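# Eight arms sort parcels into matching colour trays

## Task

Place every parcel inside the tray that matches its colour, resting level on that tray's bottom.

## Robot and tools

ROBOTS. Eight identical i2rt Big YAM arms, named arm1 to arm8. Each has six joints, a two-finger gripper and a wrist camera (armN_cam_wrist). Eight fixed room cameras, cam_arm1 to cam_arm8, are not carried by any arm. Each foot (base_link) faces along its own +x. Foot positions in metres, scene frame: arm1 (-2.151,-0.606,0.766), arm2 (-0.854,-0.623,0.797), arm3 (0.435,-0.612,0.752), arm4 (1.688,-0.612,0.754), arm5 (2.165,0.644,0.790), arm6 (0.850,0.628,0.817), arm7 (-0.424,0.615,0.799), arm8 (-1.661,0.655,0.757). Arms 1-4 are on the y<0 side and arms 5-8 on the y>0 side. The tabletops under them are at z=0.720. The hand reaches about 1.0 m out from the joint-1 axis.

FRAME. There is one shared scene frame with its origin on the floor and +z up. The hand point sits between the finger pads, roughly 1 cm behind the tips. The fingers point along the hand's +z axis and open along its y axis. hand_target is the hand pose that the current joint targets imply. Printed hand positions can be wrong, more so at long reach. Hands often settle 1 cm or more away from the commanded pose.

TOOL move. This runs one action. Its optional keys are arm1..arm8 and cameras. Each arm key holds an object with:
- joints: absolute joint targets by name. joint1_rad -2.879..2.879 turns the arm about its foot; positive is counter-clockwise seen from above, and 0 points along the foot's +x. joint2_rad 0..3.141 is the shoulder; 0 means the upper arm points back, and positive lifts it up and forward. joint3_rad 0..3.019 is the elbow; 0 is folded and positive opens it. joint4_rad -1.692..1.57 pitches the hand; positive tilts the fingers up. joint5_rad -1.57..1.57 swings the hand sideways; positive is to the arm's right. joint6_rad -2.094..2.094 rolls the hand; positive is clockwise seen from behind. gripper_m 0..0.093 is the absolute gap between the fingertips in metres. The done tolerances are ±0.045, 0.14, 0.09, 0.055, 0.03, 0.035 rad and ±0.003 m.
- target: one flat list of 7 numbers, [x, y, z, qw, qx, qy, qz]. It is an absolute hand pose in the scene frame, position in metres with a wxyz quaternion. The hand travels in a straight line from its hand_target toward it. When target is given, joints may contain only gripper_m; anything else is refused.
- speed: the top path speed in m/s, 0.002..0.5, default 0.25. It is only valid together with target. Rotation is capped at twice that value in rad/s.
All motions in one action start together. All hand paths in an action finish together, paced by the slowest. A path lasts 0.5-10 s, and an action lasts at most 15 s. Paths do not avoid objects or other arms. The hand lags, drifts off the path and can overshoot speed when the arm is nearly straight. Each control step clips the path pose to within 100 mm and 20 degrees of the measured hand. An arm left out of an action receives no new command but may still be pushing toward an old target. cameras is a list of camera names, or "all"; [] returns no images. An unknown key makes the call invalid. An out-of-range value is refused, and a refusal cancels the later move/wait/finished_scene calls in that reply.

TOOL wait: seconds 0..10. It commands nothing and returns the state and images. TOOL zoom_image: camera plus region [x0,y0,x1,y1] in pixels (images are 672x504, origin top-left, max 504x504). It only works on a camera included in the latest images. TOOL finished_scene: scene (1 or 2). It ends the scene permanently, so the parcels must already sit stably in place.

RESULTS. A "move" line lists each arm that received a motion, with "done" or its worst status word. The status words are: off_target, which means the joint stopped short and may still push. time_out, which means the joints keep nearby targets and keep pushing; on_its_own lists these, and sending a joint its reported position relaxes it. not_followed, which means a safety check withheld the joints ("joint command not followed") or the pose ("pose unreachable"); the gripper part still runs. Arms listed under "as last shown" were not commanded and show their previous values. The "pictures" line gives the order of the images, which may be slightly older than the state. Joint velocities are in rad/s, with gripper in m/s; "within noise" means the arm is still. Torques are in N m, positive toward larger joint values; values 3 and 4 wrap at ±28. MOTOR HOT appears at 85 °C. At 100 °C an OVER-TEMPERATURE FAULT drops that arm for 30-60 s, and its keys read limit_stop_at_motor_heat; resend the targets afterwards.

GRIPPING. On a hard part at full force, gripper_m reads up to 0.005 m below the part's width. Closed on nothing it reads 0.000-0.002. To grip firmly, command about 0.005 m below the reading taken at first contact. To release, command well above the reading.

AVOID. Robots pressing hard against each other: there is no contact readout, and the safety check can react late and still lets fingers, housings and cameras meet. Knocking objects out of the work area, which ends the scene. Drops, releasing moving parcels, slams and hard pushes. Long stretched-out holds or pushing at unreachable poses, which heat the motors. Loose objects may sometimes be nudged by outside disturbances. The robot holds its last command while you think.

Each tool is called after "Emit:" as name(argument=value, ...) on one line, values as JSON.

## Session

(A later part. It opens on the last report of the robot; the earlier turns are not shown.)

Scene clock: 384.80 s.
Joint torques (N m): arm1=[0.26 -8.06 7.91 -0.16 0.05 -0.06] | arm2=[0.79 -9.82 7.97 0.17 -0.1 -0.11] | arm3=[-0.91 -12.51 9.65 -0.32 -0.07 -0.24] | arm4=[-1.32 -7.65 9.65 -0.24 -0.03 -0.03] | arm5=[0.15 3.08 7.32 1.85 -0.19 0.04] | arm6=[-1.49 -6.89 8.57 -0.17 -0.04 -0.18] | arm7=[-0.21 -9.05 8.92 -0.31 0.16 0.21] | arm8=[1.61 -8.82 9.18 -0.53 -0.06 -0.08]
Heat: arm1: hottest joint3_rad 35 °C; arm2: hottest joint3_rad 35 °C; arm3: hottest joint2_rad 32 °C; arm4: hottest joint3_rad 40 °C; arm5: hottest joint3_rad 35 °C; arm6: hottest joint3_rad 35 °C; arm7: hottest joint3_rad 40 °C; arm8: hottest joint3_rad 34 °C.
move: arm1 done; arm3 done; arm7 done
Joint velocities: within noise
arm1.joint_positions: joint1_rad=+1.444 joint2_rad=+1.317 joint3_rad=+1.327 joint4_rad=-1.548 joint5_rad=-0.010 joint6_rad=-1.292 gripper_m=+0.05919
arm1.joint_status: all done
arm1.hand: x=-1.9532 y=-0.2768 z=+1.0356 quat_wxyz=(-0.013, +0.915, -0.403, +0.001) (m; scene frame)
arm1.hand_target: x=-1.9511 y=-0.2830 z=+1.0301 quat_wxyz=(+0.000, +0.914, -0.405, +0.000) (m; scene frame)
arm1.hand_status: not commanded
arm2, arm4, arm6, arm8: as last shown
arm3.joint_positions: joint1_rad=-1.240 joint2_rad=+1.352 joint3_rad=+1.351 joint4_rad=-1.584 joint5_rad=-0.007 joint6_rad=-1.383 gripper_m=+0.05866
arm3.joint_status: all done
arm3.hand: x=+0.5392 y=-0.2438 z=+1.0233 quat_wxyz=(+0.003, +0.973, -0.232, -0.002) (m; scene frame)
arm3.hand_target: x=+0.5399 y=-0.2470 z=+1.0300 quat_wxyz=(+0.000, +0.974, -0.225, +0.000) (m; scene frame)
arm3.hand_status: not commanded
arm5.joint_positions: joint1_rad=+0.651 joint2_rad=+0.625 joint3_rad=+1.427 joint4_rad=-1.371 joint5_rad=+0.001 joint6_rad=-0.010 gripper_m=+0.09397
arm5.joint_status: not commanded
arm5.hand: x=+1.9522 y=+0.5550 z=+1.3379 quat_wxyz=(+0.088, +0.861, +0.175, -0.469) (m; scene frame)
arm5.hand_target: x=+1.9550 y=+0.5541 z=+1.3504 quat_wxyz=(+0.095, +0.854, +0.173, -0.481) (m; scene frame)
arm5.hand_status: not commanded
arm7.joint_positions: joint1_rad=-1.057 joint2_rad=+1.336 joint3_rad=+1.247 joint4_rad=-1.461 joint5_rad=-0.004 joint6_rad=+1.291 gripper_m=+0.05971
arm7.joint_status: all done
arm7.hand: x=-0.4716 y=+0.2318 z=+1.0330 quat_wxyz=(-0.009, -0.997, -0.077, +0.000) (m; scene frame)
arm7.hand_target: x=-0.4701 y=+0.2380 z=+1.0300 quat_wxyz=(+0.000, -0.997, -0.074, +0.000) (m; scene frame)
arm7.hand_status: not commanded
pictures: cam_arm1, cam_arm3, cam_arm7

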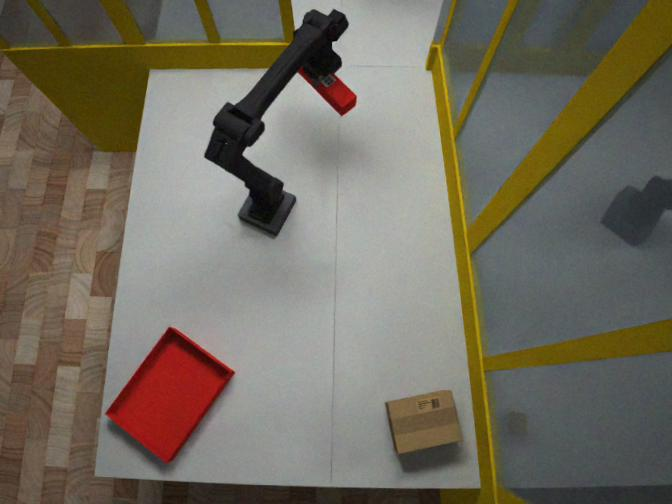

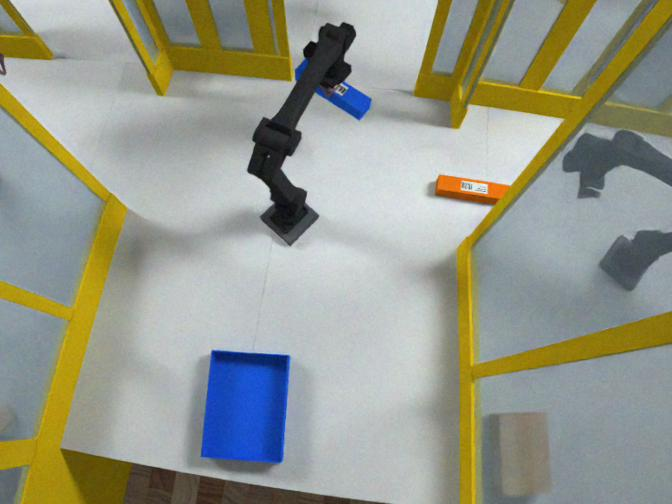

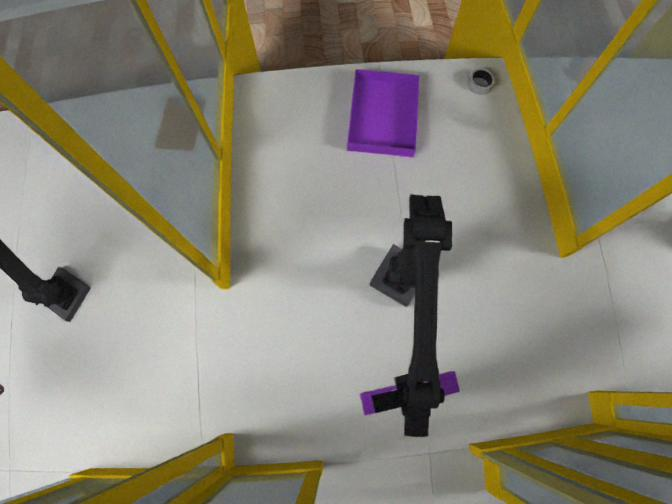

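Emit:
move(arm1={"joints":{"joint1_rad":-1.543}}, arm7={"joints":{"joint1_rad":2.147}}, arm3={"joints":{"joint1_rad":2.103}}, cameras=[])

Emit:
move(arm1={"joints":{"joint6_rad":0.276}}, arm7={"joints":{"joint6_rad":0.094}}, arm3={"joints":{"joint6_rad":-0.16}}, cameras=[])

Emit:
move(arm1={"target":[-2.418,-1.244,0.90,0,0.9007,0.4344,0]}, arm7={"target":[-0.38,1.307,0.90,0,0.6494,-0.7604,0]}, arm3={"target":[0.381,-1.293,0.90,0,0.6756,0.7373,0]}, cameras=["arm1_cam_wrist","arm7_cam_wrist","arm3_cam_wrist","cam_arm1","cam_arm3","cam_arm7"])

Scene clock: 443.30 s.
Joint torques (N m): arm1=[1.67 -8.06 8.06 -0.12 -0.06 -0.09] | arm2=[0.73 -9.88 7.97 0.17 -0.1 -0.1] | arm3=[-1.08 -12.57 9.62 -0.35 -0.14 -0.21] | arm4=[-1.32 -7.59 9.65 -0.23 -0.02 -0.03] | arm5=[-0.62 3.02 7.46 1.81 -0.23 0.05] | arm6=[-1.44 -6.95 8.54 -0.17 -0.04 -0.17] | arm7=[-0.91 -9.11 8.98 -0.36 0.1 0.19] | arm8=[1.2 -8.76 9.2 -0.51 -0.06 -0.07]
Heat: arm1: hottest joint3_rad 34 °C; arm2: hottest joint3_rad 35 °C; arm3: hottest joint3_rad 32 °C; arm4: hottest joint3_rad 40 °C; arm5: hottest joint3_rad 36 °C; arm6: hottest joint3_rad 35 °C; arm7: hottest joint3_rad 37 °C; arm8: hottest joint3_rad 33 °C.
move: arm1 done; arm3 done; arm7 done
Joint velocities: within noise
arm1.joint_positions: joint1_rad=-1.548 joint2_rad=+1.317 joint3_rad=+1.327 joint4_rad=-1.548 joint5_rad=-0.007 joint6_rad=-1.292 gripper_m=+0.05926
arm1.joint_status: all done
arm1.hand: x=-2.3010 y=-0.9556 z=+1.0413 quat_wxyz=(-0.006, -0.333, -0.943, +0.021) (m; scene frame)
arm1.hand_target: x=-2.2972 y=-0.9528 z=+1.0358 quat_wxyz=(-0.007, -0.327, -0.945, +0.008) (m; scene frame)
arm1.hand_status: not commanded
arm2, arm4, arm5, arm6, arm8: as last shown
arm3.joint_positions: joint1_rad=+2.110 joint2_rad=+1.352 joint3_rad=+1.351 joint4_rad=-1.584 joint5_rad=-0.006 joint6_rad=-1.385 gripper_m=+0.05860
arm3.joint_status: all done
arm3.hand: x=+0.4068 y=-0.9967 z=+1.0182 quat_wxyz=(+0.005, +0.129, +0.992, +0.010) (m; scene frame)
arm3.hand_target: x=+0.4040 y=-0.9936 z=+1.0249 quat_wxyz=(+0.004, +0.124, +0.992, +0.007) (m; scene frame)
arm3.hand_status: not commanded
arm7.joint_positions: joint1_rad=+2.154 joint2_rad=+1.336 joint3_rad=+1.247 joint4_rad=-1.461 joint5_rad=-0.003 joint6_rad=+1.292 gripper_m=+0.05973
arm7.joint_status: all done
arm7.hand: x=-0.4018 y=+0.9990 z=+1.0350 quat_wxyz=(+0.000, +0.111, -0.994, -0.012) (m; scene frame)
arm7.hand_target: x=-0.3993 y=+0.9925 z=+1.0320 quat_wxyz=(+0.000, +0.104, -0.995, -0.003) (m; scene frame)
arm7.hand_status: not commanded
pictures: none
No camera images: "cameras" was empty.

Scene clock: 445.57 s.
Joint torques (N m): arm1=[2.02 -7.94 8.13 -0.1 0.04 0.07] | arm2=[0.79 -9.82 7.97 0.17 -0.1 -0.11] | arm3=[-1.14 -12.81 9.69 -0.24 -0.05 0.15] | arm4=[-1.32 -7.65 9.65 -0.23 -0.02 -0.03] | arm5=[-0.44 2.96 7.39 1.8 -0.21 0.04] | arm6=[-1.49 -6.89 8.55 -0.16 -0.04 -0.17] | arm7=[-0.79 -8.94 9.01 -0.28 0.03 0.03] | arm8=[1.32 -8.7 9.18 -0.49 -0.04 -0.09]
Heat: arm1: hottest joint3_rad 34 °C; arm2: hottest joint3_rad 35 °C; arm3: hottest joint3_rad 32 °C; arm4: hottest joint3_rad 40 °C; arm5: hottest joint3_rad 36 °C; arm6: hottest joint3_rad 35 °C; arm7: hottest joint3_rad 37 °C; arm8: hottest joint3_rad 33 °C.
move: arm1 done; arm3 done; arm7 done
Joint velocities: within noise
arm1.joint_positions: joint1_rad=-1.548 joint2_rad=+1.317 joint3_rad=+1.327 joint4_rad=-1.548 joint5_rad=-0.007 joint6_rad=+0.267 gripper_m=+0.05928
arm1.joint_status: all done
arm1.hand: x=-2.3010 y=-0.9556 z=+1.0413 quat_wxyz=(-0.019, -0.900, -0.436, +0.011) (m; scene frame)
arm1.hand_target: x=-2.2972 y=-0.9528 z=+1.0358 quat_wxyz=(-0.011, -0.901, -0.435, +0.000) (m; scene frame)
arm1.hand_status: not commanded
arm2, arm4, arm5, arm6, arm8: as last shown
arm3.joint_positions: joint1_rad=+2.110 joint2_rad=+1.352 joint3_rad=+1.351 joint4_rad=-1.584 joint5_rad=-0.006 joint6_rad=-0.176 gripper_m=+0.05863
arm3.joint_status: all done
arm3.hand: x=+0.4068 y=-0.9967 z=+1.0182 quat_wxyz=(-0.002, +0.669, +0.743, +0.011) (m; scene frame)
arm3.hand_target: x=+0.4040 y=-0.9936 z=+1.0249 quat_wxyz=(-0.001, +0.678, +0.735, +0.008) (m; scene frame)
arm3.hand_status: not commanded
arm7.joint_positions: joint1_rad=+2.154 joint2_rad=+1.336 joint3_rad=+1.247 joint4_rad=-1.461 joint5_rad=-0.003 joint6_rad=+0.103 gripper_m=+0.05973
arm7.joint_status: all done
arm7.hand: x=-0.4018 y=+0.9990 z=+1.0350 quat_wxyz=(-0.007, +0.649, -0.761, -0.010) (m; scene frame)
arm7.hand_target: x=-0.3993 y=+0.9925 z=+1.0320 quat_wxyz=(-0.001, +0.649, -0.760, -0.002) (m; scene frame)
arm7.hand_status: not commanded
pictures: none
No camera images: "cameras" was empty.

Scene clock: 448.03 s.
Joint torques (N m): arm1=[2.2 -19.9 12.68 -0.14 0.2 0.09] | arm2=[0.79 -9.88 7.97 0.17 -0.1 -0.1] | arm3=[-0.85 -23.71 14.39 -0.31 0.02 0.09] | arm4=[-1.32 -7.59 9.65 -0.23 -0.02 -0.03] | arm5=[-0.32 3.19 7.42 1.83 -0.21 0.04] | arm6=[-1.44 -6.89 8.55 -0.16 -0.04 -0.17] | arm7=[-0.73 -17.67 15.46 -0.4 0.08 0.04] | arm8=[1.26 -8.76 9.13 -0.59 -0.04 -0.08]
Heat: arm1: hottest joint3_rad 34 °C; arm2: hottest joint3_rad 35 °C; arm3: hottest joint3_rad 32 °C; arm4: hottest joint3_rad 40 °C; arm5: hottest joint3_rad 36 °C; arm6: hottest joint3_rad 35 °C; arm7: hottest joint3_rad 38 °C; arm8: hottest joint3_rad 33 °C.
move: arm1 off_target; arm3 off_target; arm7 off_target
Joint velocities: within noise
arm1.joint_positions: joint1_rad=-1.548 joint2_rad=+2.224 joint3_rad=+2.169 joint4_rad=-1.542 joint5_rad=+0.004 joint6_rad=+0.272 gripper_m=+0.05928
arm1.joint_status: not commanded
arm1.hand: x=-2.4186 y=-1.2311 z=+0.8944 quat_wxyz=(+0.005, -0.901, -0.434, -0.008) (m; scene frame)
arm1.hand_target: x=-2.4176 y=-1.2434 z=+0.9000 quat_wxyz=(-0.001, -0.901, -0.434, +0.000) (m; scene frame)
arm1.hand_status: off_target (0.014 m and 1.1 deg from the pose sent, 0.342 m and 2.5 deg at the start)
arm2.joint_positions: joint1_rad=-1.436 joint2_rad=+1.251 joint3_rad=+1.222 joint4_rad=-1.526 joint5_rad=+0.002 joint6_rad=-0.515 gripper_m=+0.09193
arm2.joint_status: not commanded
arm2.hand: x=-0.6761 y=-0.3185 z=+1.0521 quat_wxyz=(-0.008, +0.703, -0.711, -0.002) (m; scene frame)
arm2.hand_target: x=-0.6799 y=-0.3200 z=+1.0501 quat_wxyz=(+0.000, +0.707, -0.707, +0.000) (m; scene frame)
arm2.hand_status: not commanded
arm3.joint_positions: joint1_rad=+2.110 joint2_rad=+2.185 joint3_rad=+2.131 joint4_rad=-1.551 joint5_rad=+0.001 joint6_rad=-0.176 gripper_m=+0.05863
arm3.joint_status: not commanded
arm3.hand: x=+0.3861 y=-1.2794 z=+0.8818 quat_wxyz=(-0.011, +0.669, +0.743, +0.017) (m; scene frame)
arm3.hand_target: x=+0.3810 y=-1.2919 z=+0.9001 quat_wxyz=(+0.001, +0.676, +0.737, -0.001) (m; scene frame)
arm3.hand_status: off_target (0.023 m and 2.5 deg from the pose sent, 0.320 m and 1.7 deg at the start)
arm4.joint_positions: joint1_rad=+1.879 joint2_rad=+1.290 joint3_rad=+1.366 joint4_rad=-1.636 joint5_rad=+0.011 joint6_rad=-0.318 gripper_m=+0.09190
arm4.joint_status: not commanded
arm4.hand: x=+1.3436 y=-0.4946 z=+1.0530 quat_wxyz=(-0.002, +1.000, +0.004, -0.010) (m; scene frame)
arm4.hand_target: x=+1.3499 y=-0.4902 z=+1.0500 quat_wxyz=(+0.000, +1.000, +0.000, +0.000) (m; scene frame)
arm4.hand_status: not commanded
arm5: as last shown
arm6.joint_positions: joint1_rad=-1.329 joint2_rad=+1.251 joint3_rad=+1.155 joint4_rad=-1.477 joint5_rad=+0.001 joint6_rad=-0.378 gripper_m=+0.09187
arm6.joint_status: not commanded
arm6.hand: x=+0.7225 y=+0.3061 z=+1.0459 quat_wxyz=(+0.001, -0.706, -0.708, -0.001) (m; scene frame)
arm6.hand_target: x=+0.7201 y=+0.3099 z=+1.0500 quat_wxyz=(+0.000, -0.707, -0.707, +0.000) (m; scene frame)
arm6.hand_status: not commanded
arm7.joint_positions: joint1_rad=+2.154 joint2_rad=+2.233 joint3_rad=+2.089 joint4_rad=-1.464 joint5_rad=-0.002 joint6_rad=+0.103 gripper_m=+0.05973
arm7.joint_status: not commanded
arm7.hand: x=-0.3853 y=+1.2906 z=+0.8879 quat_wxyz=(+0.013, +0.648, -0.761, +0.011) (m; scene frame)
arm7.hand_target: x=-0.3801 y=+1.3059 z=+0.9003 quat_wxyz=(-0.001, +0.649, -0.760, -0.001) (m; scene frame)
arm7.hand_status: off_target (0.021 m and 2.0 deg from the pose sent, 0.337 m and 1.4 deg at the start)
arm8.joint_positions: joint1_rad=+0.421 joint2_rad=+1.289 joint3_rad=+1.358 joint4_rad=-1.627 joint5_rad=-0.001 joint6_rad=-0.186 gripper_m=+0.09192
arm8.joint_status: not commanded
arm8.hand: x=-1.7286 y=+0.2960 z=+1.0517 quat_wxyz=(-0.004, -0.707, -0.708, +0.005) (m; scene frame)
arm8.hand_target: x=-1.7299 y=+0.3000 z=+1.0500 quat_wxyz=(+0.000, -0.707, -0.707, +0.000) (m; scene frame)
arm8.hand_status: not commanded
pictures: arm1_cam_wrist, arm3_cam_wrist, arm7_cam_wrist, cam_arm1, cam_arm3, cam_arm7
camera_calibration:
arm1_cam_wrist: T_world_to_cam=[[-0.771988, 0.635631, -0.00265242, -1.08118], [0.512183, 0.624517, 0.589616, 1.48499], [0.376435, 0.453818, -0.807679, 2.31812], [0, 0, 0, 1]] pos_world=[-2.46786, -1.29217, 0.993853]
arm3_cam_wrist: T_world_to_cam=[[-0.995024, -0.0996204, -0.00160328, 0.257012], [-0.0796501, 0.785684, 0.613478, 0.50081], [-0.0598553, 0.610554, -0.78971, 1.6246], [0, 0, 0, 1]] pos_world=[0.392863, -1.35978, 0.976137]
arm7_cam_wrist: T_world_to_cam=[[0.989635, -0.142963, 0.0135722, 0.550556], [-0.122593, -0.791831, 0.59831, 0.449831], [-0.0747891, -0.593772, -0.80115, 1.57011], [0, 0, 0, 1]] pos_world=[-0.372276, 1.36719, 0.981284]

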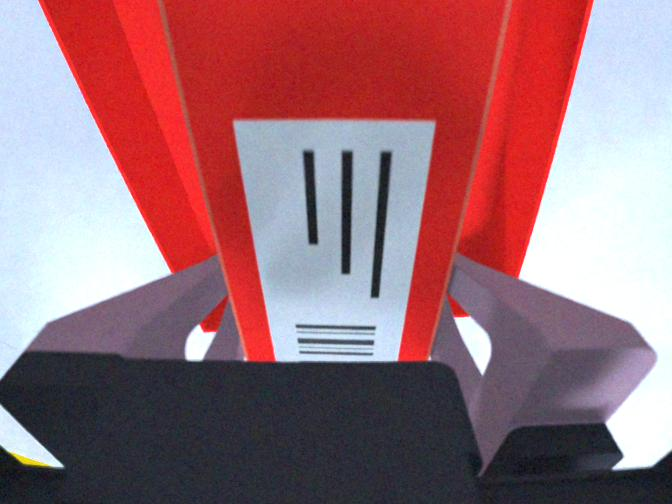

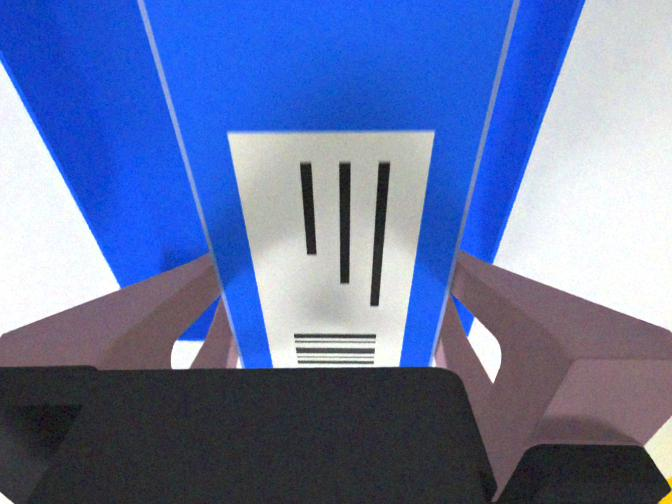

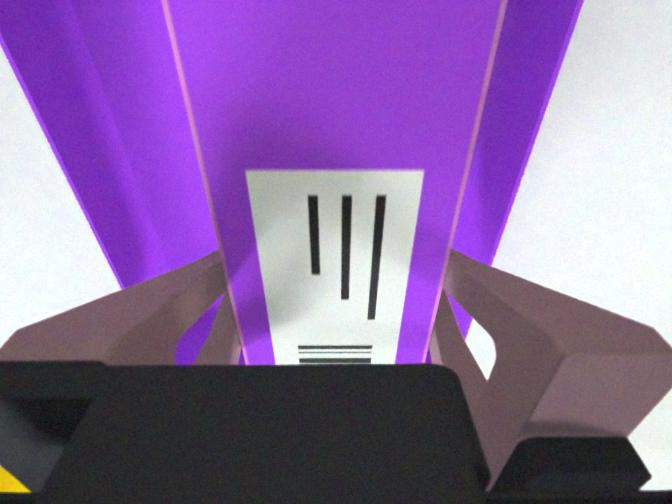

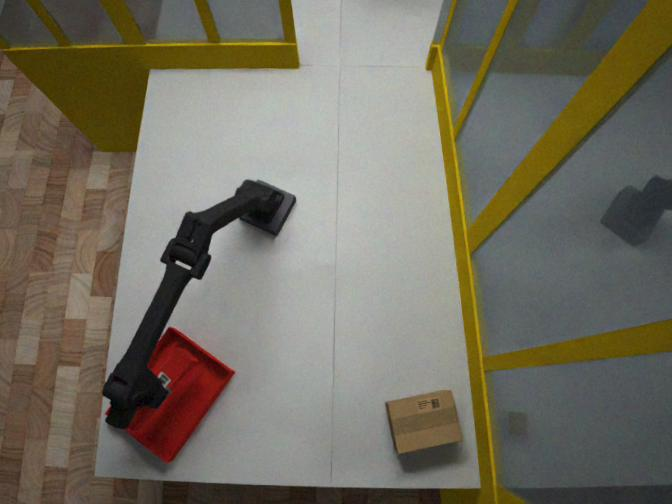

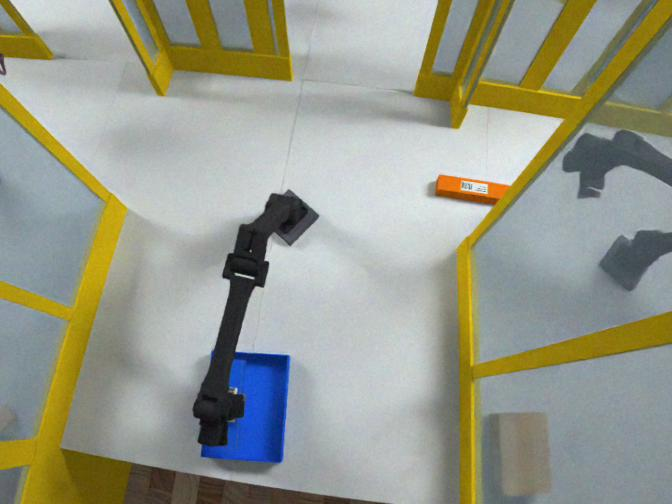

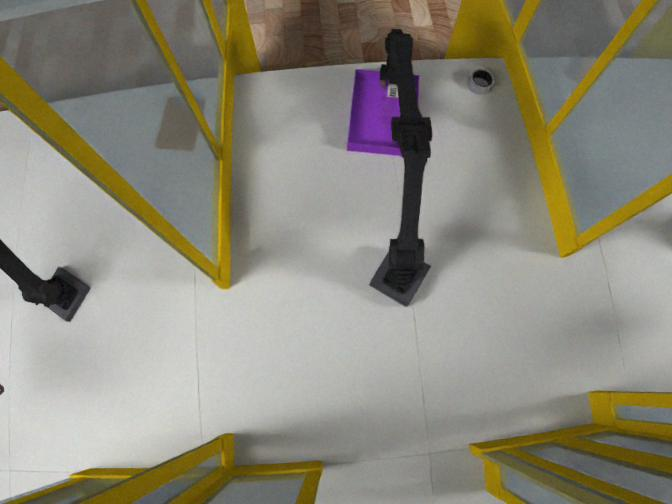

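Emit:
move(arm1={"target":[-2.424,-1.242,0.85,0,0.9007,0.4344,0],"speed":0.15}, arm3={"target":[0.404,-1.297,0.85,0,0.6756,0.7373,0],"speed":0.15}, arm7={"target":[-0.378,1.285,0.85,0,0.6494,-0.7604,0],"speed":0.15}, cameras=["arm1_cam_wrist","arm7_cam_wrist","arm3_cam_wrist","cam_arm7"])

Emit:
zoom_image(camera="cam_arm7", region=[310, 20, 510, 170])

Scene clock: 514.23 s.
Joint torques (N m): arm1=[1.26 -20.54 8.34 0.83 0.2 -0.02] | arm2=[0.79 -9.88 7.97 0.17 -0.1 -0.11] | arm3=[0.44 -24.41 9.68 0.57 0 0.14] | arm4=[-1.32 -7.65 9.65 -0.23 -0.02 -0.03] | arm5=[-0.44 2.9 7.42 1.66 -0.15 0.05] | arm6=[-1.49 -6.95 8.55 -0.16 -0.04 -0.17] | arm7=[-1.08 -19.6 8.76 0.44 0.08 0.01] | arm8=[1.2 -8.88 9.22 -0.46 -0.04 -0.07]
Heat: arm1: hottest joint3_rad 41 °C; arm2: hottest joint3_rad 35 °C; arm3: hottest joint3_rad 38 °C; arm4: hottest joint3_rad 41 °C; arm5: hottest joint3_rad 36 °C; arm6: hottest joint3_rad 35 °C; arm7: hottest joint3_rad 46 °C; arm8: hottest joint3_rad 34 °C.
move: arm1 off_target; arm3 done; arm7 done
Joint velocities: within noise
arm1.joint_positions: joint1_rad=-1.548 joint2_rad=+2.249 joint3_rad=+2.127 joint4_rad=-1.450 joint5_rad=+0.004 joint6_rad=+0.272 gripper_m=+0.05928
arm1.joint_status: not commanded
arm1.hand: x=-2.4226 y=-1.2409 z=+0.8622 quat_wxyz=(-0.003, -0.901, -0.434, +0.002) (m; scene frame)
arm1.hand_target: x=-2.4238 y=-1.2418 z=+0.8500 quat_wxyz=(+0.000, -0.901, -0.434, +0.000) (m; scene frame)
arm1.hand_status: off_target (0.012 m and 0.4 deg from the pose sent, 0.046 m and 1.1 deg at the start)
arm2, arm4, arm5, arm6, arm8: as last shown
arm3.joint_positions: joint1_rad=+2.126 joint2_rad=+2.215 joint3_rad=+2.097 joint4_rad=-1.464 joint5_rad=+0.001 joint6_rad=-0.147 gripper_m=+0.05863
arm3.joint_status: not commanded
arm3.hand: x=+0.3968 y=-1.2913 z=+0.8489 quat_wxyz=(-0.004, +0.674, +0.739, +0.008) (m; scene frame)
arm3.hand_target: x=+0.4041 y=-1.2968 z=+0.8500 quat_wxyz=(+0.000, +0.676, +0.737, +0.000) (m; scene frame)
arm3.hand_status: done (0.009 m and 1.1 deg from the pose sent, 0.040 m and 2.5 deg at the start)
arm7.joint_positions: joint1_rad=+2.153 joint2_rad=+2.230 joint3_rad=+1.964 joint4_rad=-1.328 joint5_rad=-0.002 joint6_rad=+0.099 gripper_m=+0.05973
arm7.joint_status: not commanded
arm7.hand: x=-0.3849 y=+1.2839 z=+0.8431 quat_wxyz=(+0.008, +0.650, -0.760, +0.006) (m; scene frame)
arm7.hand_target: x=-0.3780 y=+1.2849 z=+0.8500 quat_wxyz=(+0.000, +0.649, -0.760, +0.000) (m; scene frame)
arm7.hand_status: done (0.010 m and 1.2 deg from the pose sent, 0.039 m and 2.0 deg at the start)
pictures: arm1_cam_wrist, arm3_cam_wrist, arm7_cam_wrist, cam_arm7
camera_calibration:
arm1_cam_wrist: T_world_to_cam=[[-0.771938, 0.635626, -0.00953831, -1.07206], [0.518283, 0.637977, 0.569533, 1.56088], [0.368096, 0.434701, -0.821913, 2.26645], [0, 0, 0, 1]] pos_world=[-2.47081, -1.2996, 0.963631]
arm3_cam_wrist: T_world_to_cam=[[-0.996206, -0.0869744, 0.00302722, 0.279274], [-0.0680458, 0.80014, 0.595942, 0.560184], [-0.0542539, 0.593475, -0.803022, 1.59357], [0, 0, 0, 1]] pos_world=[0.40279, -1.36968, 0.944993]
arm7_cam_wrist: T_world_to_cam=[[0.990057, -0.140135, 0.0122588, 0.54749], [-0.120581, -0.800563, 0.586991, 0.492877], [-0.0724439, -0.582633, -0.809501, 1.52397], [0, 0, 0, 1]] pos_world=[-0.372212, 1.35922, 0.93763]

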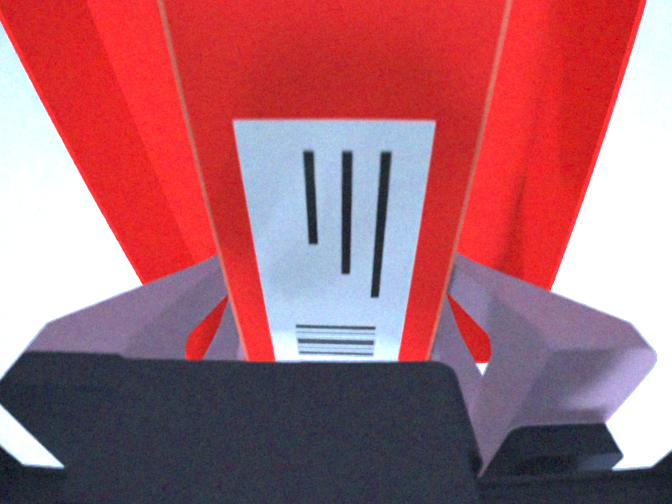

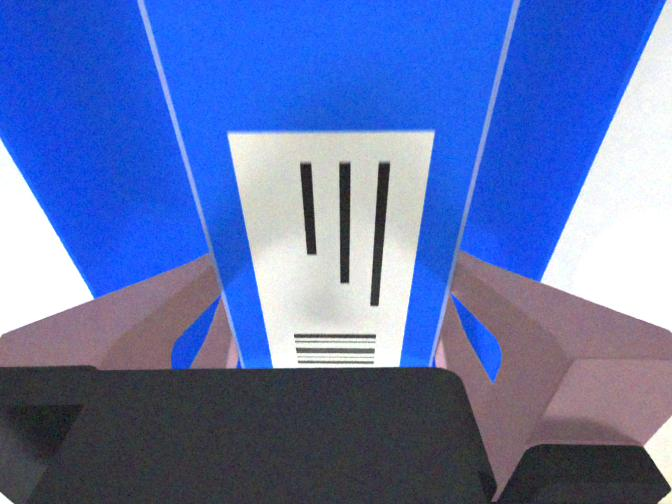

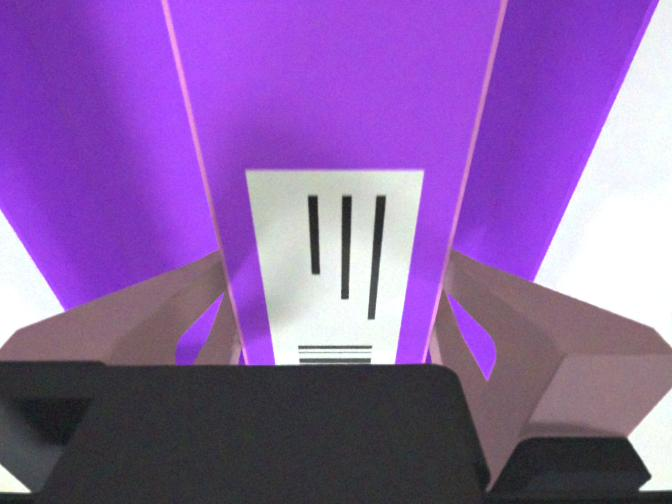

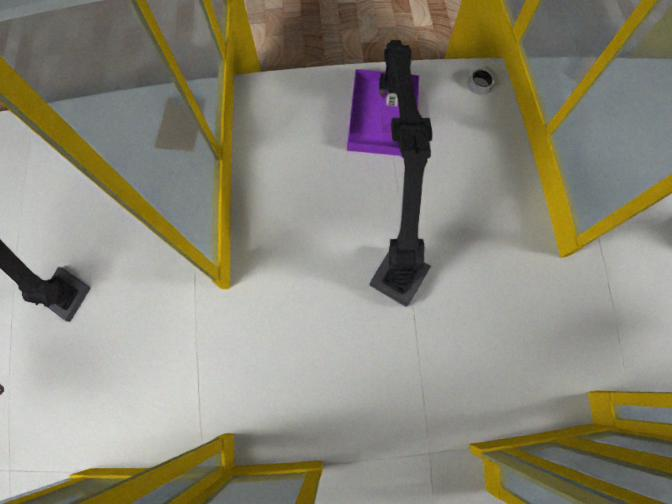

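Scaled by 2.520.

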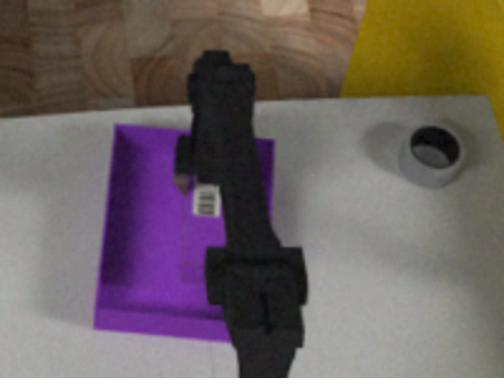

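Emit:
move(arm1={"target":[-2.424,-1.242,0.770,0,0.9007,0.4344,0],"speed":0.12}, arm3={"target":[0.408,-1.296,0.770,0,0.6756,0.7373,0],"speed":0.12}, arm7={"target":[-0.381,1.294,0.770,0,0.6494,-0.7604,0],"speed":0.12}, cameras=["cam_arm1","cam_arm7","cam_arm3"])

Scene clock: 551.13 s.
Joint torques (N m): arm1=[1.32 -20.48 7.98 0.76 0.2 -0.02] | arm2=[0.79 -9.88 7.95 0.17 -0.1 -0.1] | arm3=[0.73 -25 9.35 0.57 0 0.12] | arm4=[-1.32 -7.59 9.65 -0.23 -0.02 -0.03] | arm5=[-0.79 3.08 7.61 1.78 -0.16 0.02] | arm6=[-1.44 -6.83 8.54 -0.18 -0.03 -0.18] | arm7=[-0.62 -18.43 8.87 0.58 0.07 0.08] | arm8=[1.61 -9.05 9.16 -0.53 -0.05 -0.07]
Heat: arm1: hottest joint2_rad 38 °C; arm2: hottest joint3_rad 35 °C; arm3: hottest joint2_rad 38 °C; arm4: hottest joint3_rad 41 °C; arm5: hottest joint3_rad 36 °C; arm6: hottest joint3_rad 35 °C; arm7: hottest joint3_rad 45 °C; arm8: hottest joint3_rad 34 °C.
move: arm1 off_target; arm3 done; arm7 done
Joint velocities: within noise
arm1.joint_positions: joint1_rad=-1.548 joint2_rad=+2.307 joint3_rad=+2.014 joint4_rad=-1.281 joint5_rad=+0.004 joint6_rad=+0.272 gripper_m=+0.05928
arm1.joint_status: not commanded
arm1.hand: x=-2.4224 y=-1.2421 z=+0.7811 quat_wxyz=(-0.003, -0.901, -0.434, +0.001) (m; scene frame)
arm1.hand_target: x=-2.4238 y=-1.2418 z=+0.7701 quat_wxyz=(+0.000, -0.901, -0.434, +0.000) (m; scene frame)
arm1.hand_status: off_target (0.011 m and 0.4 deg from the pose sent, 0.092 m and 0.5 deg at the start)
arm2, arm4, arm5, arm6, arm8: as last shown
arm3.joint_positions: joint1_rad=+2.130 joint2_rad=+2.267 joint3_rad=+1.972 joint4_rad=-1.289 joint5_rad=+0.001 joint6_rad=-0.141 gripper_m=+0.05863
arm3.joint_status: not commanded
arm3.hand: x=+0.3999 y=-1.2901 z=+0.7683 quat_wxyz=(-0.004, +0.674, +0.738, +0.008) (m; scene frame)
arm3.hand_target: x=+0.4080 y=-1.2960 z=+0.7703 quat_wxyz=(+0.000, +0.676, +0.737, +0.000) (m; scene frame)
arm3.hand_status: done (0.010 m and 1.1 deg from the pose sent, 0.080 m and 1.1 deg at the start)
arm7.joint_positions: joint1_rad=+2.153 joint2_rad=+2.310 joint3_rad=+1.923 joint4_rad=-1.189 joint5_rad=-0.002 joint6_rad=+0.099 gripper_m=+0.05973
arm7.joint_status: not commanded
arm7.hand: x=-0.3844 y=+1.2932 z=+0.7755 quat_wxyz=(+0.002, +0.650, -0.760, +0.000) (m; scene frame)
arm7.hand_target: x=-0.3810 y=+1.2938 z=+0.7700 quat_wxyz=(+0.000, +0.649, -0.760, +0.000) (m; scene frame)
arm7.hand_status: done (0.007 m and 0.2 deg from the pose sent, 0.074 m and 1.2 deg at the start)
pictures: cam_arm1, cam_arm3, cam_arm7

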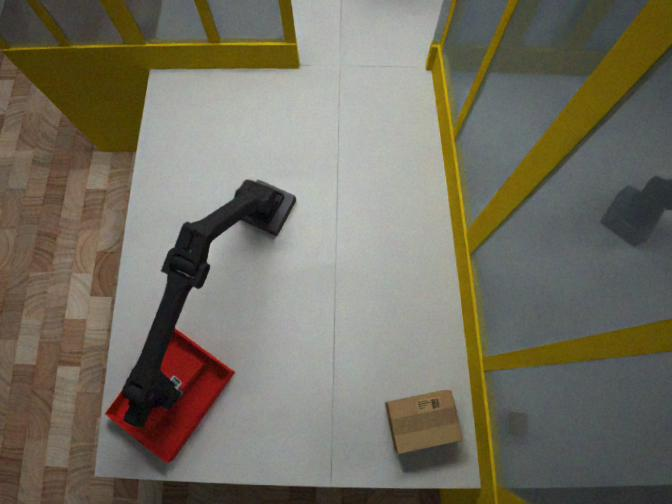

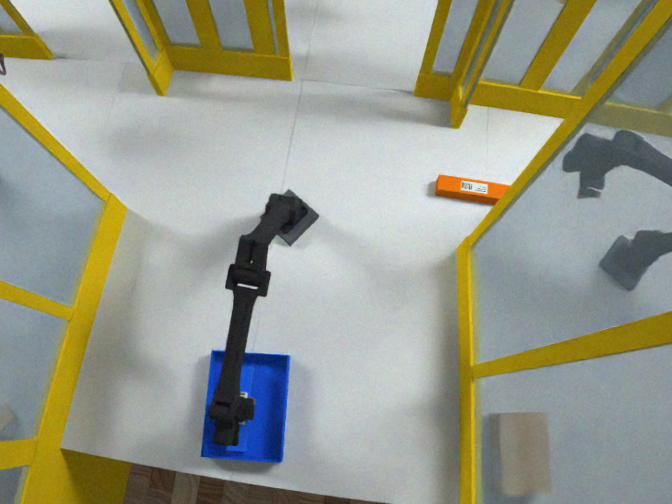

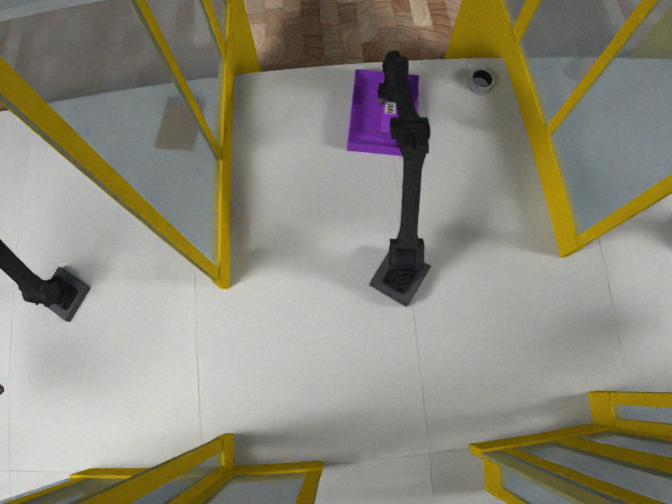

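Emit:
move(arm1={"target":[-2.424,-1.242,0.757,0,0.9007,0.4344,0],"speed":0.08}, arm3={"target":[0.408,-1.296,0.766,0,0.6756,0.7373,0],"speed":0.08}, arm7={"target":[-0.381,1.294,0.763,0,0.6494,-0.7604,0],"speed":0.08}, cameras=[])

Emit:
move(arm1={"joints":{"gripper_m":0.091}}, arm3={"joints":{"gripper_m":0.091}}, arm7={"joints":{"gripper_m":0.091}}, cameras=[])

Emit:
move(arm1={"target":[-2.421,-1.240,0.90,0,0.9007,0.4344,0],"speed":0.2}, arm3={"target":[0.402,-1.290,0.90,0,0.6756,0.7373,0],"speed":0.2}, arm7={"target":[-0.384,1.292,0.90,0,0.6494,-0.7604,0],"speed":0.2}, cameras=[])

Emit:
move(arm1={"target":[-2.297,-0.953,1.04,0,0.9007,0.4344,0],"speed":0.3}, arm3={"target":[0.404,-0.994,1.03,0,0.6756,0.7373,0],"speed":0.3}, arm7={"target":[-0.40,0.993,1.03,0,0.6494,-0.7604,0],"speed":0.3}, cameras=["cam_arm1","cam_arm7","cam_arm3"])

Emit:
move(arm3={"joints":{"joint1_rad":-2.25,"joint6_rad":-0.28}}, arm4={"joints":{"joint1_rad":0.6}}, cameras=["arm3_cam_wrist"])

Scene clock: 573.00 s.
Joint torques (N m): arm1=[1.32 -20.07 7.5 0.79 0.21 -0.03] | arm2=[0.79 -9.88 7.97 0.17 -0.1 -0.1] | arm3=[0.62 -24.29 8.91 0.54 0.02 0.13] | arm4=[-1.32 -7.59 9.65 -0.23 -0.02 -0.03] | arm5=[-0.56 2.78 7.16 1.84 -0.18 0.03] | arm6=[-1.44 -6.83 8.54 -0.18 -0.04 -0.18] | arm7=[-0.73 -17.96 8.61 0.59 0.07 0.08] | arm8=[1.32 -9.05 9.18 -0.5 -0.03 -0.07]
Heat: arm1: hottest joint3_rad 37 °C; arm2: hottest joint3_rad 35 °C; arm3: hottest joint2_rad 39 °C; arm4: hottest joint3_rad 41 °C; arm5: hottest joint3_rad 36 °C; arm6: hottest joint3_rad 35 °C; arm7: hottest joint3_rad 44 °C; arm8: hottest joint3_rad 34 °C.
move: arm1 off_target; arm3 done; arm7 off_target
Joint velocities: within noise
arm1.joint_positions: joint1_rad=-1.548 joint2_rad=+2.311 joint3_rad=+2.007 joint4_rad=-1.256 joint5_rad=+0.004 joint6_rad=+0.272 gripper_m=+0.05928
arm1.joint_status: not commanded
arm1.hand: x=-2.4236 y=-1.2449 z=+0.7756 quat_wxyz=(-0.007, -0.901, -0.434, +0.006) (m; scene frame)
arm1.hand_target: x=-2.4237 y=-1.2417 z=+0.7572 quat_wxyz=(+0.000, -0.901, -0.434, +0.000) (m; scene frame)
arm1.hand_status: off_target (0.019 m and 1.1 deg from the pose sent, 0.024 m and 0.4 deg at the start)
arm2, arm4, arm5, arm6, arm8: as last shown
arm3.joint_positions: joint1_rad=+2.130 joint2_rad=+2.267 joint3_rad=+1.972 joint4_rad=-1.281 joint5_rad=+0.001 joint6_rad=-0.141 gripper_m=+0.05863
arm3.joint_status: not commanded
arm3.hand: x=+0.3998 y=-1.2920 z=+0.7682 quat_wxyz=(-0.002, +0.675, +0.738, +0.006) (m; scene frame)
arm3.hand_target: x=+0.4080 y=-1.2960 z=+0.7662 quat_wxyz=(+0.000, +0.676, +0.737, +0.000) (m; scene frame)
arm3.hand_status: done (0.009 m and 0.7 deg from the pose sent, 0.010 m and 1.1 deg at the start)
arm7.joint_positions: joint1_rad=+2.153 joint2_rad=+2.310 joint3_rad=+1.923 joint4_rad=-1.176 joint5_rad=-0.002 joint6_rad=+0.099 gripper_m=+0.05973
arm7.joint_status: not commanded
arm7.hand: x=-0.3842 y=+1.2963 z=+0.7756 quat_wxyz=(-0.002, +0.650, -0.760, -0.005) (m; scene frame)
arm7.hand_target: x=-0.3811 y=+1.2938 z=+0.7631 quat_wxyz=(+0.000, +0.649, -0.760, +0.000) (m; scene frame)
arm7.hand_status: off_target (0.013 m and 0.6 deg from the pose sent, 0.013 m and 0.2 deg at the start)
pictures: none
No camera images: "cameras" was empty.

Scene clock: 573.63 s.
Joint torques (N m): arm1=[1.44 -20.13 7.54 0.72 0.2 -0.02] | arm2=[0.79 -9.88 7.97 0.17 -0.1 -0.11] | arm3=[0.67 -24.41 8.91 0.61 0 0.12] | arm4=[-1.32 -7.59 9.65 -0.23 -0.02 -0.03] | arm5=[-0.38 3.19 7.39 1.94 -0.21 0.02] | arm6=[-1.44 -6.89 8.55 -0.16 -0.04 -0.17] | arm7=[-0.62 -18.02 8.64 0.51 0.08 0.09] | arm8=[1.67 -8.82 9.24 -0.54 -0.06 -0.08]
Heat: arm1: hottest joint3_rad 37 °C; arm2: hottest joint3_rad 35 °C; arm3: hottest joint2_rad 39 °C; arm4: hottest joint3_rad 41 °C; arm5: hottest joint3_rad 36 °C; arm6: hottest joint3_rad 35 °C; arm7: hottest joint3_rad 44 °C; arm8: hottest joint3_rad 34 °C.
move: arm1 done; arm3 done; arm7 done
Joint velocities: within noise
arm1.joint_positions: joint1_rad=-1.548 joint2_rad=+2.311 joint3_rad=+2.007 joint4_rad=-1.256 joint5_rad=+0.004 joint6_rad=+0.272 gripper_m=+0.09080
arm1.joint_status: all done
arm1.hand: x=-2.4237 y=-1.2448 z=+0.7756 quat_wxyz=(-0.007, -0.901, -0.434, +0.006) (m; scene frame)
arm1.hand_target: x=-2.4238 y=-1.2416 z=+0.7572 quat_wxyz=(+0.000, -0.901, -0.434, +0.000) (m; scene frame)
arm1.hand_status: not commanded
arm2, arm4, arm5, arm6, arm8: as last shown
arm3.joint_positions: joint1_rad=+2.130 joint2_rad=+2.267 joint3_rad=+1.972 joint4_rad=-1.281 joint5_rad=+0.002 joint6_rad=-0.141 gripper_m=+0.09088
arm3.joint_status: all done
arm3.hand: x=+0.3997 y=-1.2920 z=+0.7682 quat_wxyz=(-0.002, +0.675, +0.738, +0.005) (m; scene frame)
arm3.hand_target: x=+0.4080 y=-1.2959 z=+0.7662 quat_wxyz=(+0.000, +0.676, +0.737, +0.000) (m; scene frame)
arm3.hand_status: not commanded
arm7.joint_positions: joint1_rad=+2.153 joint2_rad=+2.310 joint3_rad=+1.923 joint4_rad=-1.176 joint5_rad=-0.002 joint6_rad=+0.099 gripper_m=+0.09086
arm7.joint_status: all done
arm7.hand: x=-0.3842 y=+1.2963 z=+0.7756 quat_wxyz=(-0.002, +0.650, -0.760, -0.005) (m; scene frame)
arm7.hand_target: x=-0.3811 y=+1.2938 z=+0.7631 quat_wxyz=(+0.000, +0.649, -0.760, +0.000) (m; scene frame)
arm7.hand_status: not commanded
pictures: none
No camera images: "cameras" was empty.

Scene clock: 575.23 s.
Joint torques (N m): arm1=[1.96 -19.49 12.26 -0.2 0.22 0.03] | arm2=[0.79 -9.88 7.97 0.17 -0.1 -0.11] | arm3=[-0.15 -24.59 14.08 -0.57 0.01 0.05] | arm4=[-1.32 -7.65 9.65 -0.24 -0.02 -0.03] | arm5=[-0.21 2.96 7.35 1.84 -0.2 0.04] | arm6=[-1.44 -6.95 8.54 -0.14 -0.04 -0.17] | arm7=[-0.26 -18.2 14.83 -0.32 0.06 0.12] | arm8=[1.79 -8.88 9.14 -0.55 -0.03 -0.07]
Heat: arm1: hottest joint3_rad 37 °C; arm2: hottest joint3_rad 35 °C; arm3: hottest joint2_rad 39 °C; arm4: hottest joint3_rad 41 °C; arm5: hottest joint3_rad 36 °C; arm6: hottest joint3_rad 35 °C; arm7: hottest joint3_rad 44 °C; arm8: hottest joint3_rad 34 °C.
move: arm1 done; arm3 off_target; arm7 off_target
Joint velocities: within noise
arm1.joint_positions: joint1_rad=-1.548 joint2_rad=+2.213 joint3_rad=+2.160 joint4_rad=-1.536 joint5_rad=+0.004 joint6_rad=+0.272 gripper_m=+0.09089
arm1.joint_status: not commanded
arm1.hand: x=-2.4184 y=-1.2303 z=+0.8981 quat_wxyz=(+0.002, -0.901, -0.434, -0.005) (m; scene frame)
arm1.hand_target: x=-2.4208 y=-1.2396 z=+0.9000 quat_wxyz=(+0.000, -0.901, -0.434, +0.000) (m; scene frame)
arm1.hand_status: done (0.010 m and 0.6 deg from the pose sent, 0.124 m and 1.1 deg at the start)
arm2, arm4, arm6, arm8: as last shown
arm3.joint_positions: joint1_rad=+2.130 joint2_rad=+2.184 joint3_rad=+2.106 joint4_rad=-1.540 joint5_rad=+0.002 joint6_rad=-0.141 gripper_m=+0.09097
arm3.joint_status: not commanded
arm3.hand: x=+0.4000 y=-1.2762 z=+0.8733 quat_wxyz=(-0.015, +0.674, +0.738, +0.022) (m; scene frame)
arm3.hand_target: x=+0.4021 y=-1.2885 z=+0.9000 quat_wxyz=(+0.000, +0.676, +0.737, +0.000) (m; scene frame)
arm3.hand_status: off_target (0.030 m and 3.0 deg from the pose sent, 0.132 m and 0.7 deg at the start; pose on its path clipped on 5 of 48 steps)
arm5.joint_positions: joint1_rad=+0.651 joint2_rad=+0.625 joint3_rad=+1.427 joint4_rad=-1.371 joint5_rad=+0.001 joint6_rad=-0.010 gripper_m=+0.09397
arm5.joint_status: not commanded
arm5.hand: x=+1.9522 y=+0.5550 z=+1.3379 quat_wxyz=(+0.088, +0.861, +0.175, -0.469) (m; scene frame)
arm5.hand_target: x=+1.9550 y=+0.5541 z=+1.3504 quat_wxyz=(+0.095, +0.854, +0.173, -0.481) (m; scene frame)
arm5.hand_status: not commanded
arm7.joint_positions: joint1_rad=+2.153 joint2_rad=+2.195 joint3_rad=+2.006 joint4_rad=-1.426 joint5_rad=-0.002 joint6_rad=+0.099 gripper_m=+0.09095
arm7.joint_status: not commanded
arm7.hand: x=-0.3853 y=+1.2761 z=+0.8815 quat_wxyz=(+0.015, +0.650, -0.760, +0.014) (m; scene frame)
arm7.hand_target: x=-0.3841 y=+1.2909 z=+0.9003 quat_wxyz=(+0.000, +0.649, -0.760, -0.001) (m; scene frame)
arm7.hand_status: off_target (0.024 m and 2.4 deg from the pose sent, 0.124 m and 0.6 deg at the start)
pictures: none
No camera images: "cameras" was empty.

Scene clock: 577.27 s.
Joint torques (N m): arm1=[2.37 -7.71 7.97 -0.18 0.2 0.07] | arm2=[0.79 -9.88 7.95 0.17 -0.1 -0.11] | arm3=[-1.67 -12.04 9.31 -0.2 -0.01 -0.22] | arm4=[-1.32 -7.59 9.65 -0.23 -0.02 -0.03] | arm5=[0.03 3.37 7.49 1.87 -0.22 0.01] | arm6=[-1.49 -6.89 8.55 -0.16 -0.04 -0.18] | arm7=[-0.56 -8.7 8.99 -0.27 0.07 0.1] | arm8=[1.55 -8.82 9.17 -0.5 -0.04 -0.07]
Heat: arm1: hottest joint3_rad 37 °C; arm2: hottest joint3_rad 35 °C; arm3: hottest joint2_rad 39 °C; arm4: hottest joint3_rad 41 °C; arm5: hottest joint3_rad 36 °C; arm6: hottest joint3_rad 35 °C; arm7: hottest joint3_rad 44 °C; arm8: hottest joint3_rad 34 °C.
move: arm1 done; arm3 done; arm7 done
Joint velocities: within noise
arm1.joint_positions: joint1_rad=-1.548 joint2_rad=+1.322 joint3_rad=+1.348 joint4_rad=-1.573 joint5_rad=+0.004 joint6_rad=+0.275 gripper_m=+0.09089
arm1.joint_status: not commanded
arm1.hand: x=-2.3026 y=-0.9546 z=+1.0478 quat_wxyz=(-0.012, -0.902, -0.432, +0.012) (m; scene frame)
arm1.hand_target: x=-2.2971 y=-0.9529 z=+1.0402 quat_wxyz=(+0.000, -0.901, -0.434, +0.000) (m; scene frame)
arm1.hand_status: done (0.010 m and 1.9 deg from the pose sent, 0.334 m and 0.6 deg at the start)
arm2, arm4, arm5, arm6, arm8: as last shown
arm3.joint_positions: joint1_rad=+2.121 joint2_rad=+1.338 joint3_rad=+1.363 joint4_rad=-1.585 joint5_rad=+0.002 joint6_rad=-0.145 gripper_m=+0.09097
arm3.joint_status: not commanded
arm3.hand: x=+0.4099 y=-0.9977 z=+1.0274 quat_wxyz=(+0.003, +0.676, +0.737, -0.001) (m; scene frame)
arm3.hand_target: x=+0.4041 y=-0.9940 z=+1.0300 quat_wxyz=(+0.000, +0.676, +0.737, +0.000) (m; scene frame)
arm3.hand_status: done (0.007 m and 0.3 deg from the pose sent, 0.323 m and 3.0 deg at the start)
arm7.joint_positions: joint1_rad=+2.153 joint2_rad=+1.337 joint3_rad=+1.247 joint4_rad=-1.461 joint5_rad=-0.002 joint6_rad=+0.099 gripper_m=+0.09095
arm7.joint_status: not commanded
arm7.hand: x=-0.4013 y=+0.9990 z=+1.0347 quat_wxyz=(-0.007, +0.650, -0.760, -0.009) (m; scene frame)
arm7.hand_target: x=-0.4001 y=+0.9930 z=+1.0301 quat_wxyz=(+0.000, +0.649, -0.760, +0.000) (m; scene frame)
arm7.hand_status: done (0.008 m and 1.3 deg from the pose sent, 0.320 m and 2.4 deg at the start)
pictures: cam_arm1, cam_arm3, cam_arm7

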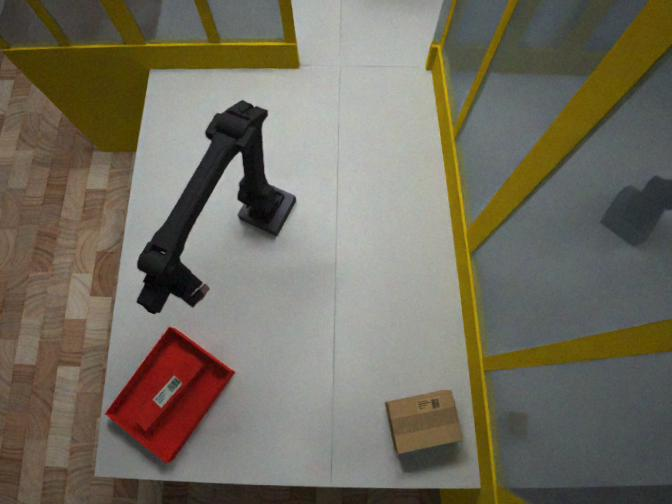

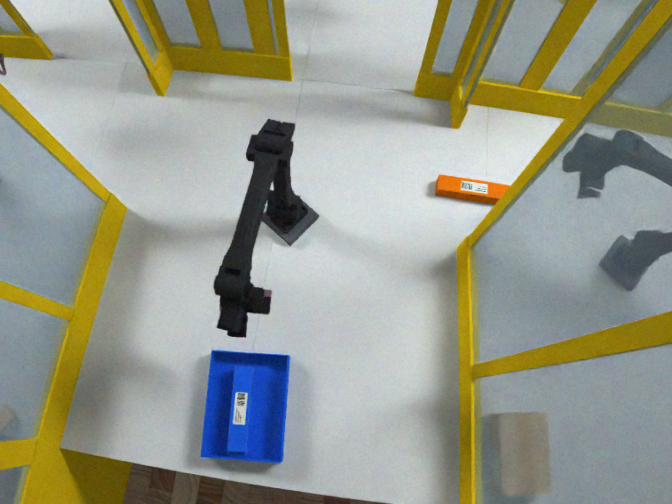

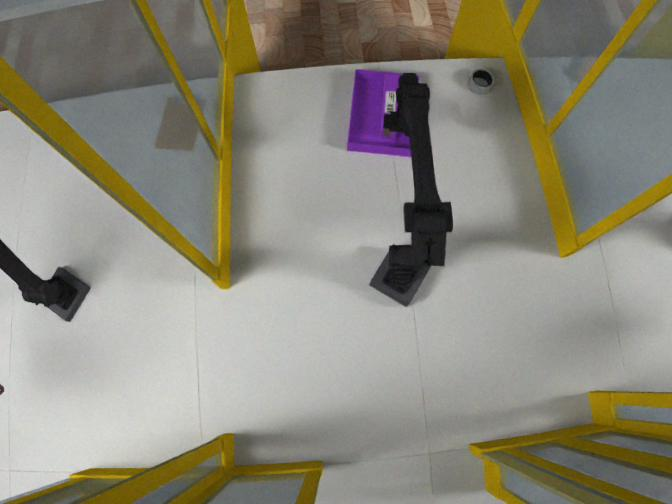

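Scene clock: 581.07 s.
Joint torques (N m): arm1=[1.85 -7.77 7.91 -0.09 0.2 0.09] | arm2=[0.79 -9.88 7.95 0.17 -0.1 -0.1] | arm3=[-0.09 -11.99 9.32 -0.18 -0.17 -0.22] | arm4=[-0.97 -7.82 9.62 -0.23 -0.11 -0.02] | arm5=[-0.38 2.73 7.38 1.78 -0.19 0.03] | arm6=[-1.44 -6.89 8.55 -0.16 -0.04 -0.17] | arm7=[-0.67 -8.82 9.01 -0.2 0.08 0.09] | arm8=[1.38 -9.11 9.16 -0.53 -0.05 -0.06]
Heat: arm1: hottest joint3_rad 37 °C; arm2: hottest joint3_rad 35 °C; arm3: hottest joint2_rad 38 °C; arm4: hottest joint3_rad 41 °C; arm5: hottest joint3_rad 36 °C; arm6: hottest joint3_rad 35 °C; arm7: hottest joint3_rad 43 °C; arm8: hottest joint3_rad 34 °C.
move: arm3 done; arm4 done
Joint velocities: within noise
arm1.joint_positions: joint1_rad=-1.548 joint2_rad=+1.322 joint3_rad=+1.348 joint4_rad=-1.573 joint5_rad=+0.004 joint6_rad=+0.276 gripper_m=+0.09089
arm1.joint_status: not commanded
arm1.hand: x=-2.3025 y=-0.9547 z=+1.0478 quat_wxyz=(-0.012, -0.902, -0.432, +0.012) (m; scene frame)
arm1.hand_target: x=-2.2970 y=-0.9529 z=+1.0402 quat_wxyz=(+0.000, -0.901, -0.434, +0.000) (m; scene frame)
arm1.hand_status: not commanded
arm2, arm5, arm6, arm7, arm8: as last shown
arm3.joint_positions: joint1_rad=-2.257 joint2_rad=+1.338 joint3_rad=+1.363 joint4_rad=-1.585 joint5_rad=+0.006 joint6_rad=-0.264 gripper_m=+0.09102
arm3.joint_status: all done
arm3.hand: x=+0.8049 y=-0.5107 z=+1.0325 quat_wxyz=(-0.009, +0.266, -0.964, +0.001) (m; scene frame)
arm3.hand_target: x=+0.8010 y=-0.5087 z=+1.0351 quat_wxyz=(-0.007, +0.277, -0.961, +0.001) (m; scene frame)
arm3.hand_status: not commanded
arm4.joint_positions: joint1_rad=+0.612 joint2_rad=+1.290 joint3_rad=+1.366 joint4_rad=-1.637 joint5_rad=+0.013 joint6_rad=-0.319 gripper_m=+0.09191
arm4.joint_status: all done
arm4.hand: x=+1.6964 y=-0.2431 z=+1.0464 quat_wxyz=(-0.001, +0.809, -0.588, +0.001) (m; scene frame)
arm4.hand_target: x=+1.7006 y=-0.2476 z=+1.0435 quat_wxyz=(+0.007, +0.807, -0.590, +0.006) (m; scene frame)
arm4.hand_status: not commanded
pictures: arm3_cam_wrist
camera_calibration:
arm3_cam_wrist: T_world_to_cam=[[0.507724, -0.86137, 0.0160612, -0.866294], [-0.713193, -0.409779, 0.568715, -0.216549], [-0.483293, -0.300205, -0.822378, 1.20879], [0, 0, 0, 1]] pos_world=[0.869597, -0.472052, 1.13115]

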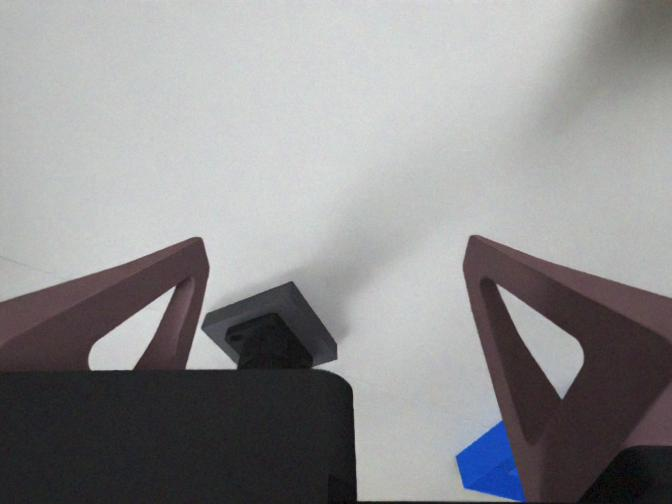

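Emit:
move(arm3={"target":[1.07,-0.426,0.89,0,0,1,0]}, cameras=["arm3_cam_wrist"])

Scene clock: 586.53 s.
Joint torques (N m): arm1=[2.67 -7.36 7.98 -0.2 0.21 0.06] | arm2=[0.79 -9.88 7.97 0.17 -0.1 -0.11] | arm3=[0.5 -22.65 14.08 -0.43 -0.08 0.13] | arm4=[-0.97 -7.88 9.62 -0.23 -0.11 -0.02] | arm5=[-0.15 3.19 7.42 1.83 -0.16 0.03] | arm6=[-1.44 -6.95 8.55 -0.17 -0.04 -0.18] | arm7=[-0.56 -8.82 8.99 -0.23 0.06 0.1] | arm8=[1.61 -8.76 9.11 -0.47 -0.05 -0.08]
Heat: arm1: hottest joint3_rad 36 °C; arm2: hottest joint3_rad 35 °C; arm3: hottest joint2_rad 37 °C; arm4: hottest joint3_rad 41 °C; arm5: hottest joint3_rad 36 °C; arm6: hottest joint3_rad 35 °C; arm7: hottest joint3_rad 43 °C; arm8: hottest joint3_rad 34 °C.
move: arm3 off_target
Joint velocities: within noise
arm1, arm4, arm5, arm7: as last shown
arm2.joint_positions: joint1_rad=-1.436 joint2_rad=+1.251 joint3_rad=+1.222 joint4_rad=-1.526 joint5_rad=+0.002 joint6_rad=-0.515 gripper_m=+0.09193
arm2.joint_status: not commanded
arm2.hand: x=-0.6761 y=-0.3185 z=+1.0521 quat_wxyz=(-0.008, +0.703, -0.711, -0.002) (m; scene frame)
arm2.hand_target: x=-0.6799 y=-0.3200 z=+1.0501 quat_wxyz=(+0.000, +0.707, -0.707, +0.000) (m; scene frame)
arm2.hand_status: not commanded
arm3.joint_positions: joint1_rad=-2.256 joint2_rad=+2.128 joint3_rad=+1.990 joint4_rad=-1.476 joint5_rad=+0.003 joint6_rad=+0.270 gripper_m=+0.09102
arm3.joint_status: not commanded
arm3.hand: x=+1.0581 y=-0.4375 z=+0.8739 quat_wxyz=(+0.018, +0.003, -1.000, +0.004) (m; scene frame)
arm3.hand_target: x=+1.0689 y=-0.4262 z=+0.8901 quat_wxyz=(-0.001, +0.000, -1.000, +0.000) (m; scene frame)
arm3.hand_status: off_target (0.023 m and 2.1 deg from the pose sent, 0.313 m and 30.8 deg at the start)
arm6.joint_positions: joint1_rad=-1.329 joint2_rad=+1.251 joint3_rad=+1.155 joint4_rad=-1.477 joint5_rad=+0.001 joint6_rad=-0.378 gripper_m=+0.09187
arm6.joint_status: not commanded
arm6.hand: x=+0.7225 y=+0.3061 z=+1.0459 quat_wxyz=(+0.001, -0.706, -0.708, -0.001) (m; scene frame)
arm6.hand_target: x=+0.7201 y=+0.3099 z=+1.0500 quat_wxyz=(+0.000, -0.707, -0.707, +0.000) (m; scene frame)
arm6.hand_status: not commanded
arm8.joint_positions: joint1_rad=+0.421 joint2_rad=+1.289 joint3_rad=+1.358 joint4_rad=-1.627 joint5_rad=-0.001 joint6_rad=-0.186 gripper_m=+0.09192
arm8.joint_status: not commanded
arm8.hand: x=-1.7286 y=+0.2960 z=+1.0517 quat_wxyz=(-0.004, -0.707, -0.708, +0.005) (m; scene frame)
arm8.hand_target: x=-1.7299 y=+0.3000 z=+1.0500 quat_wxyz=(+0.000, -0.707, -0.707, +0.000) (m; scene frame)
arm8.hand_status: not commanded
pictures: arm3_cam_wrist
camera_calibration:
arm3_cam_wrist: T_world_to_cam=[[0.000602355, -0.999836, 0.0180967, -0.455024], [-0.792259, 0.0105652, 0.610093, 0.31556], [-0.610184, -0.0147048, -0.792123, 1.45544], [0, 0, 0, 1]] pos_world=[1.13836, -0.436881, 0.968597]

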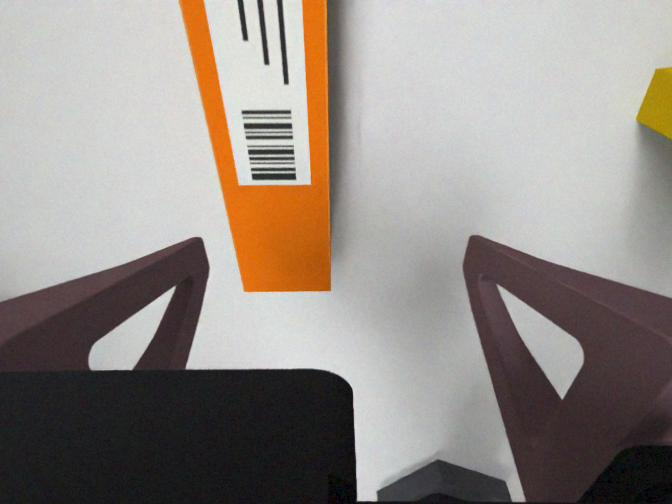

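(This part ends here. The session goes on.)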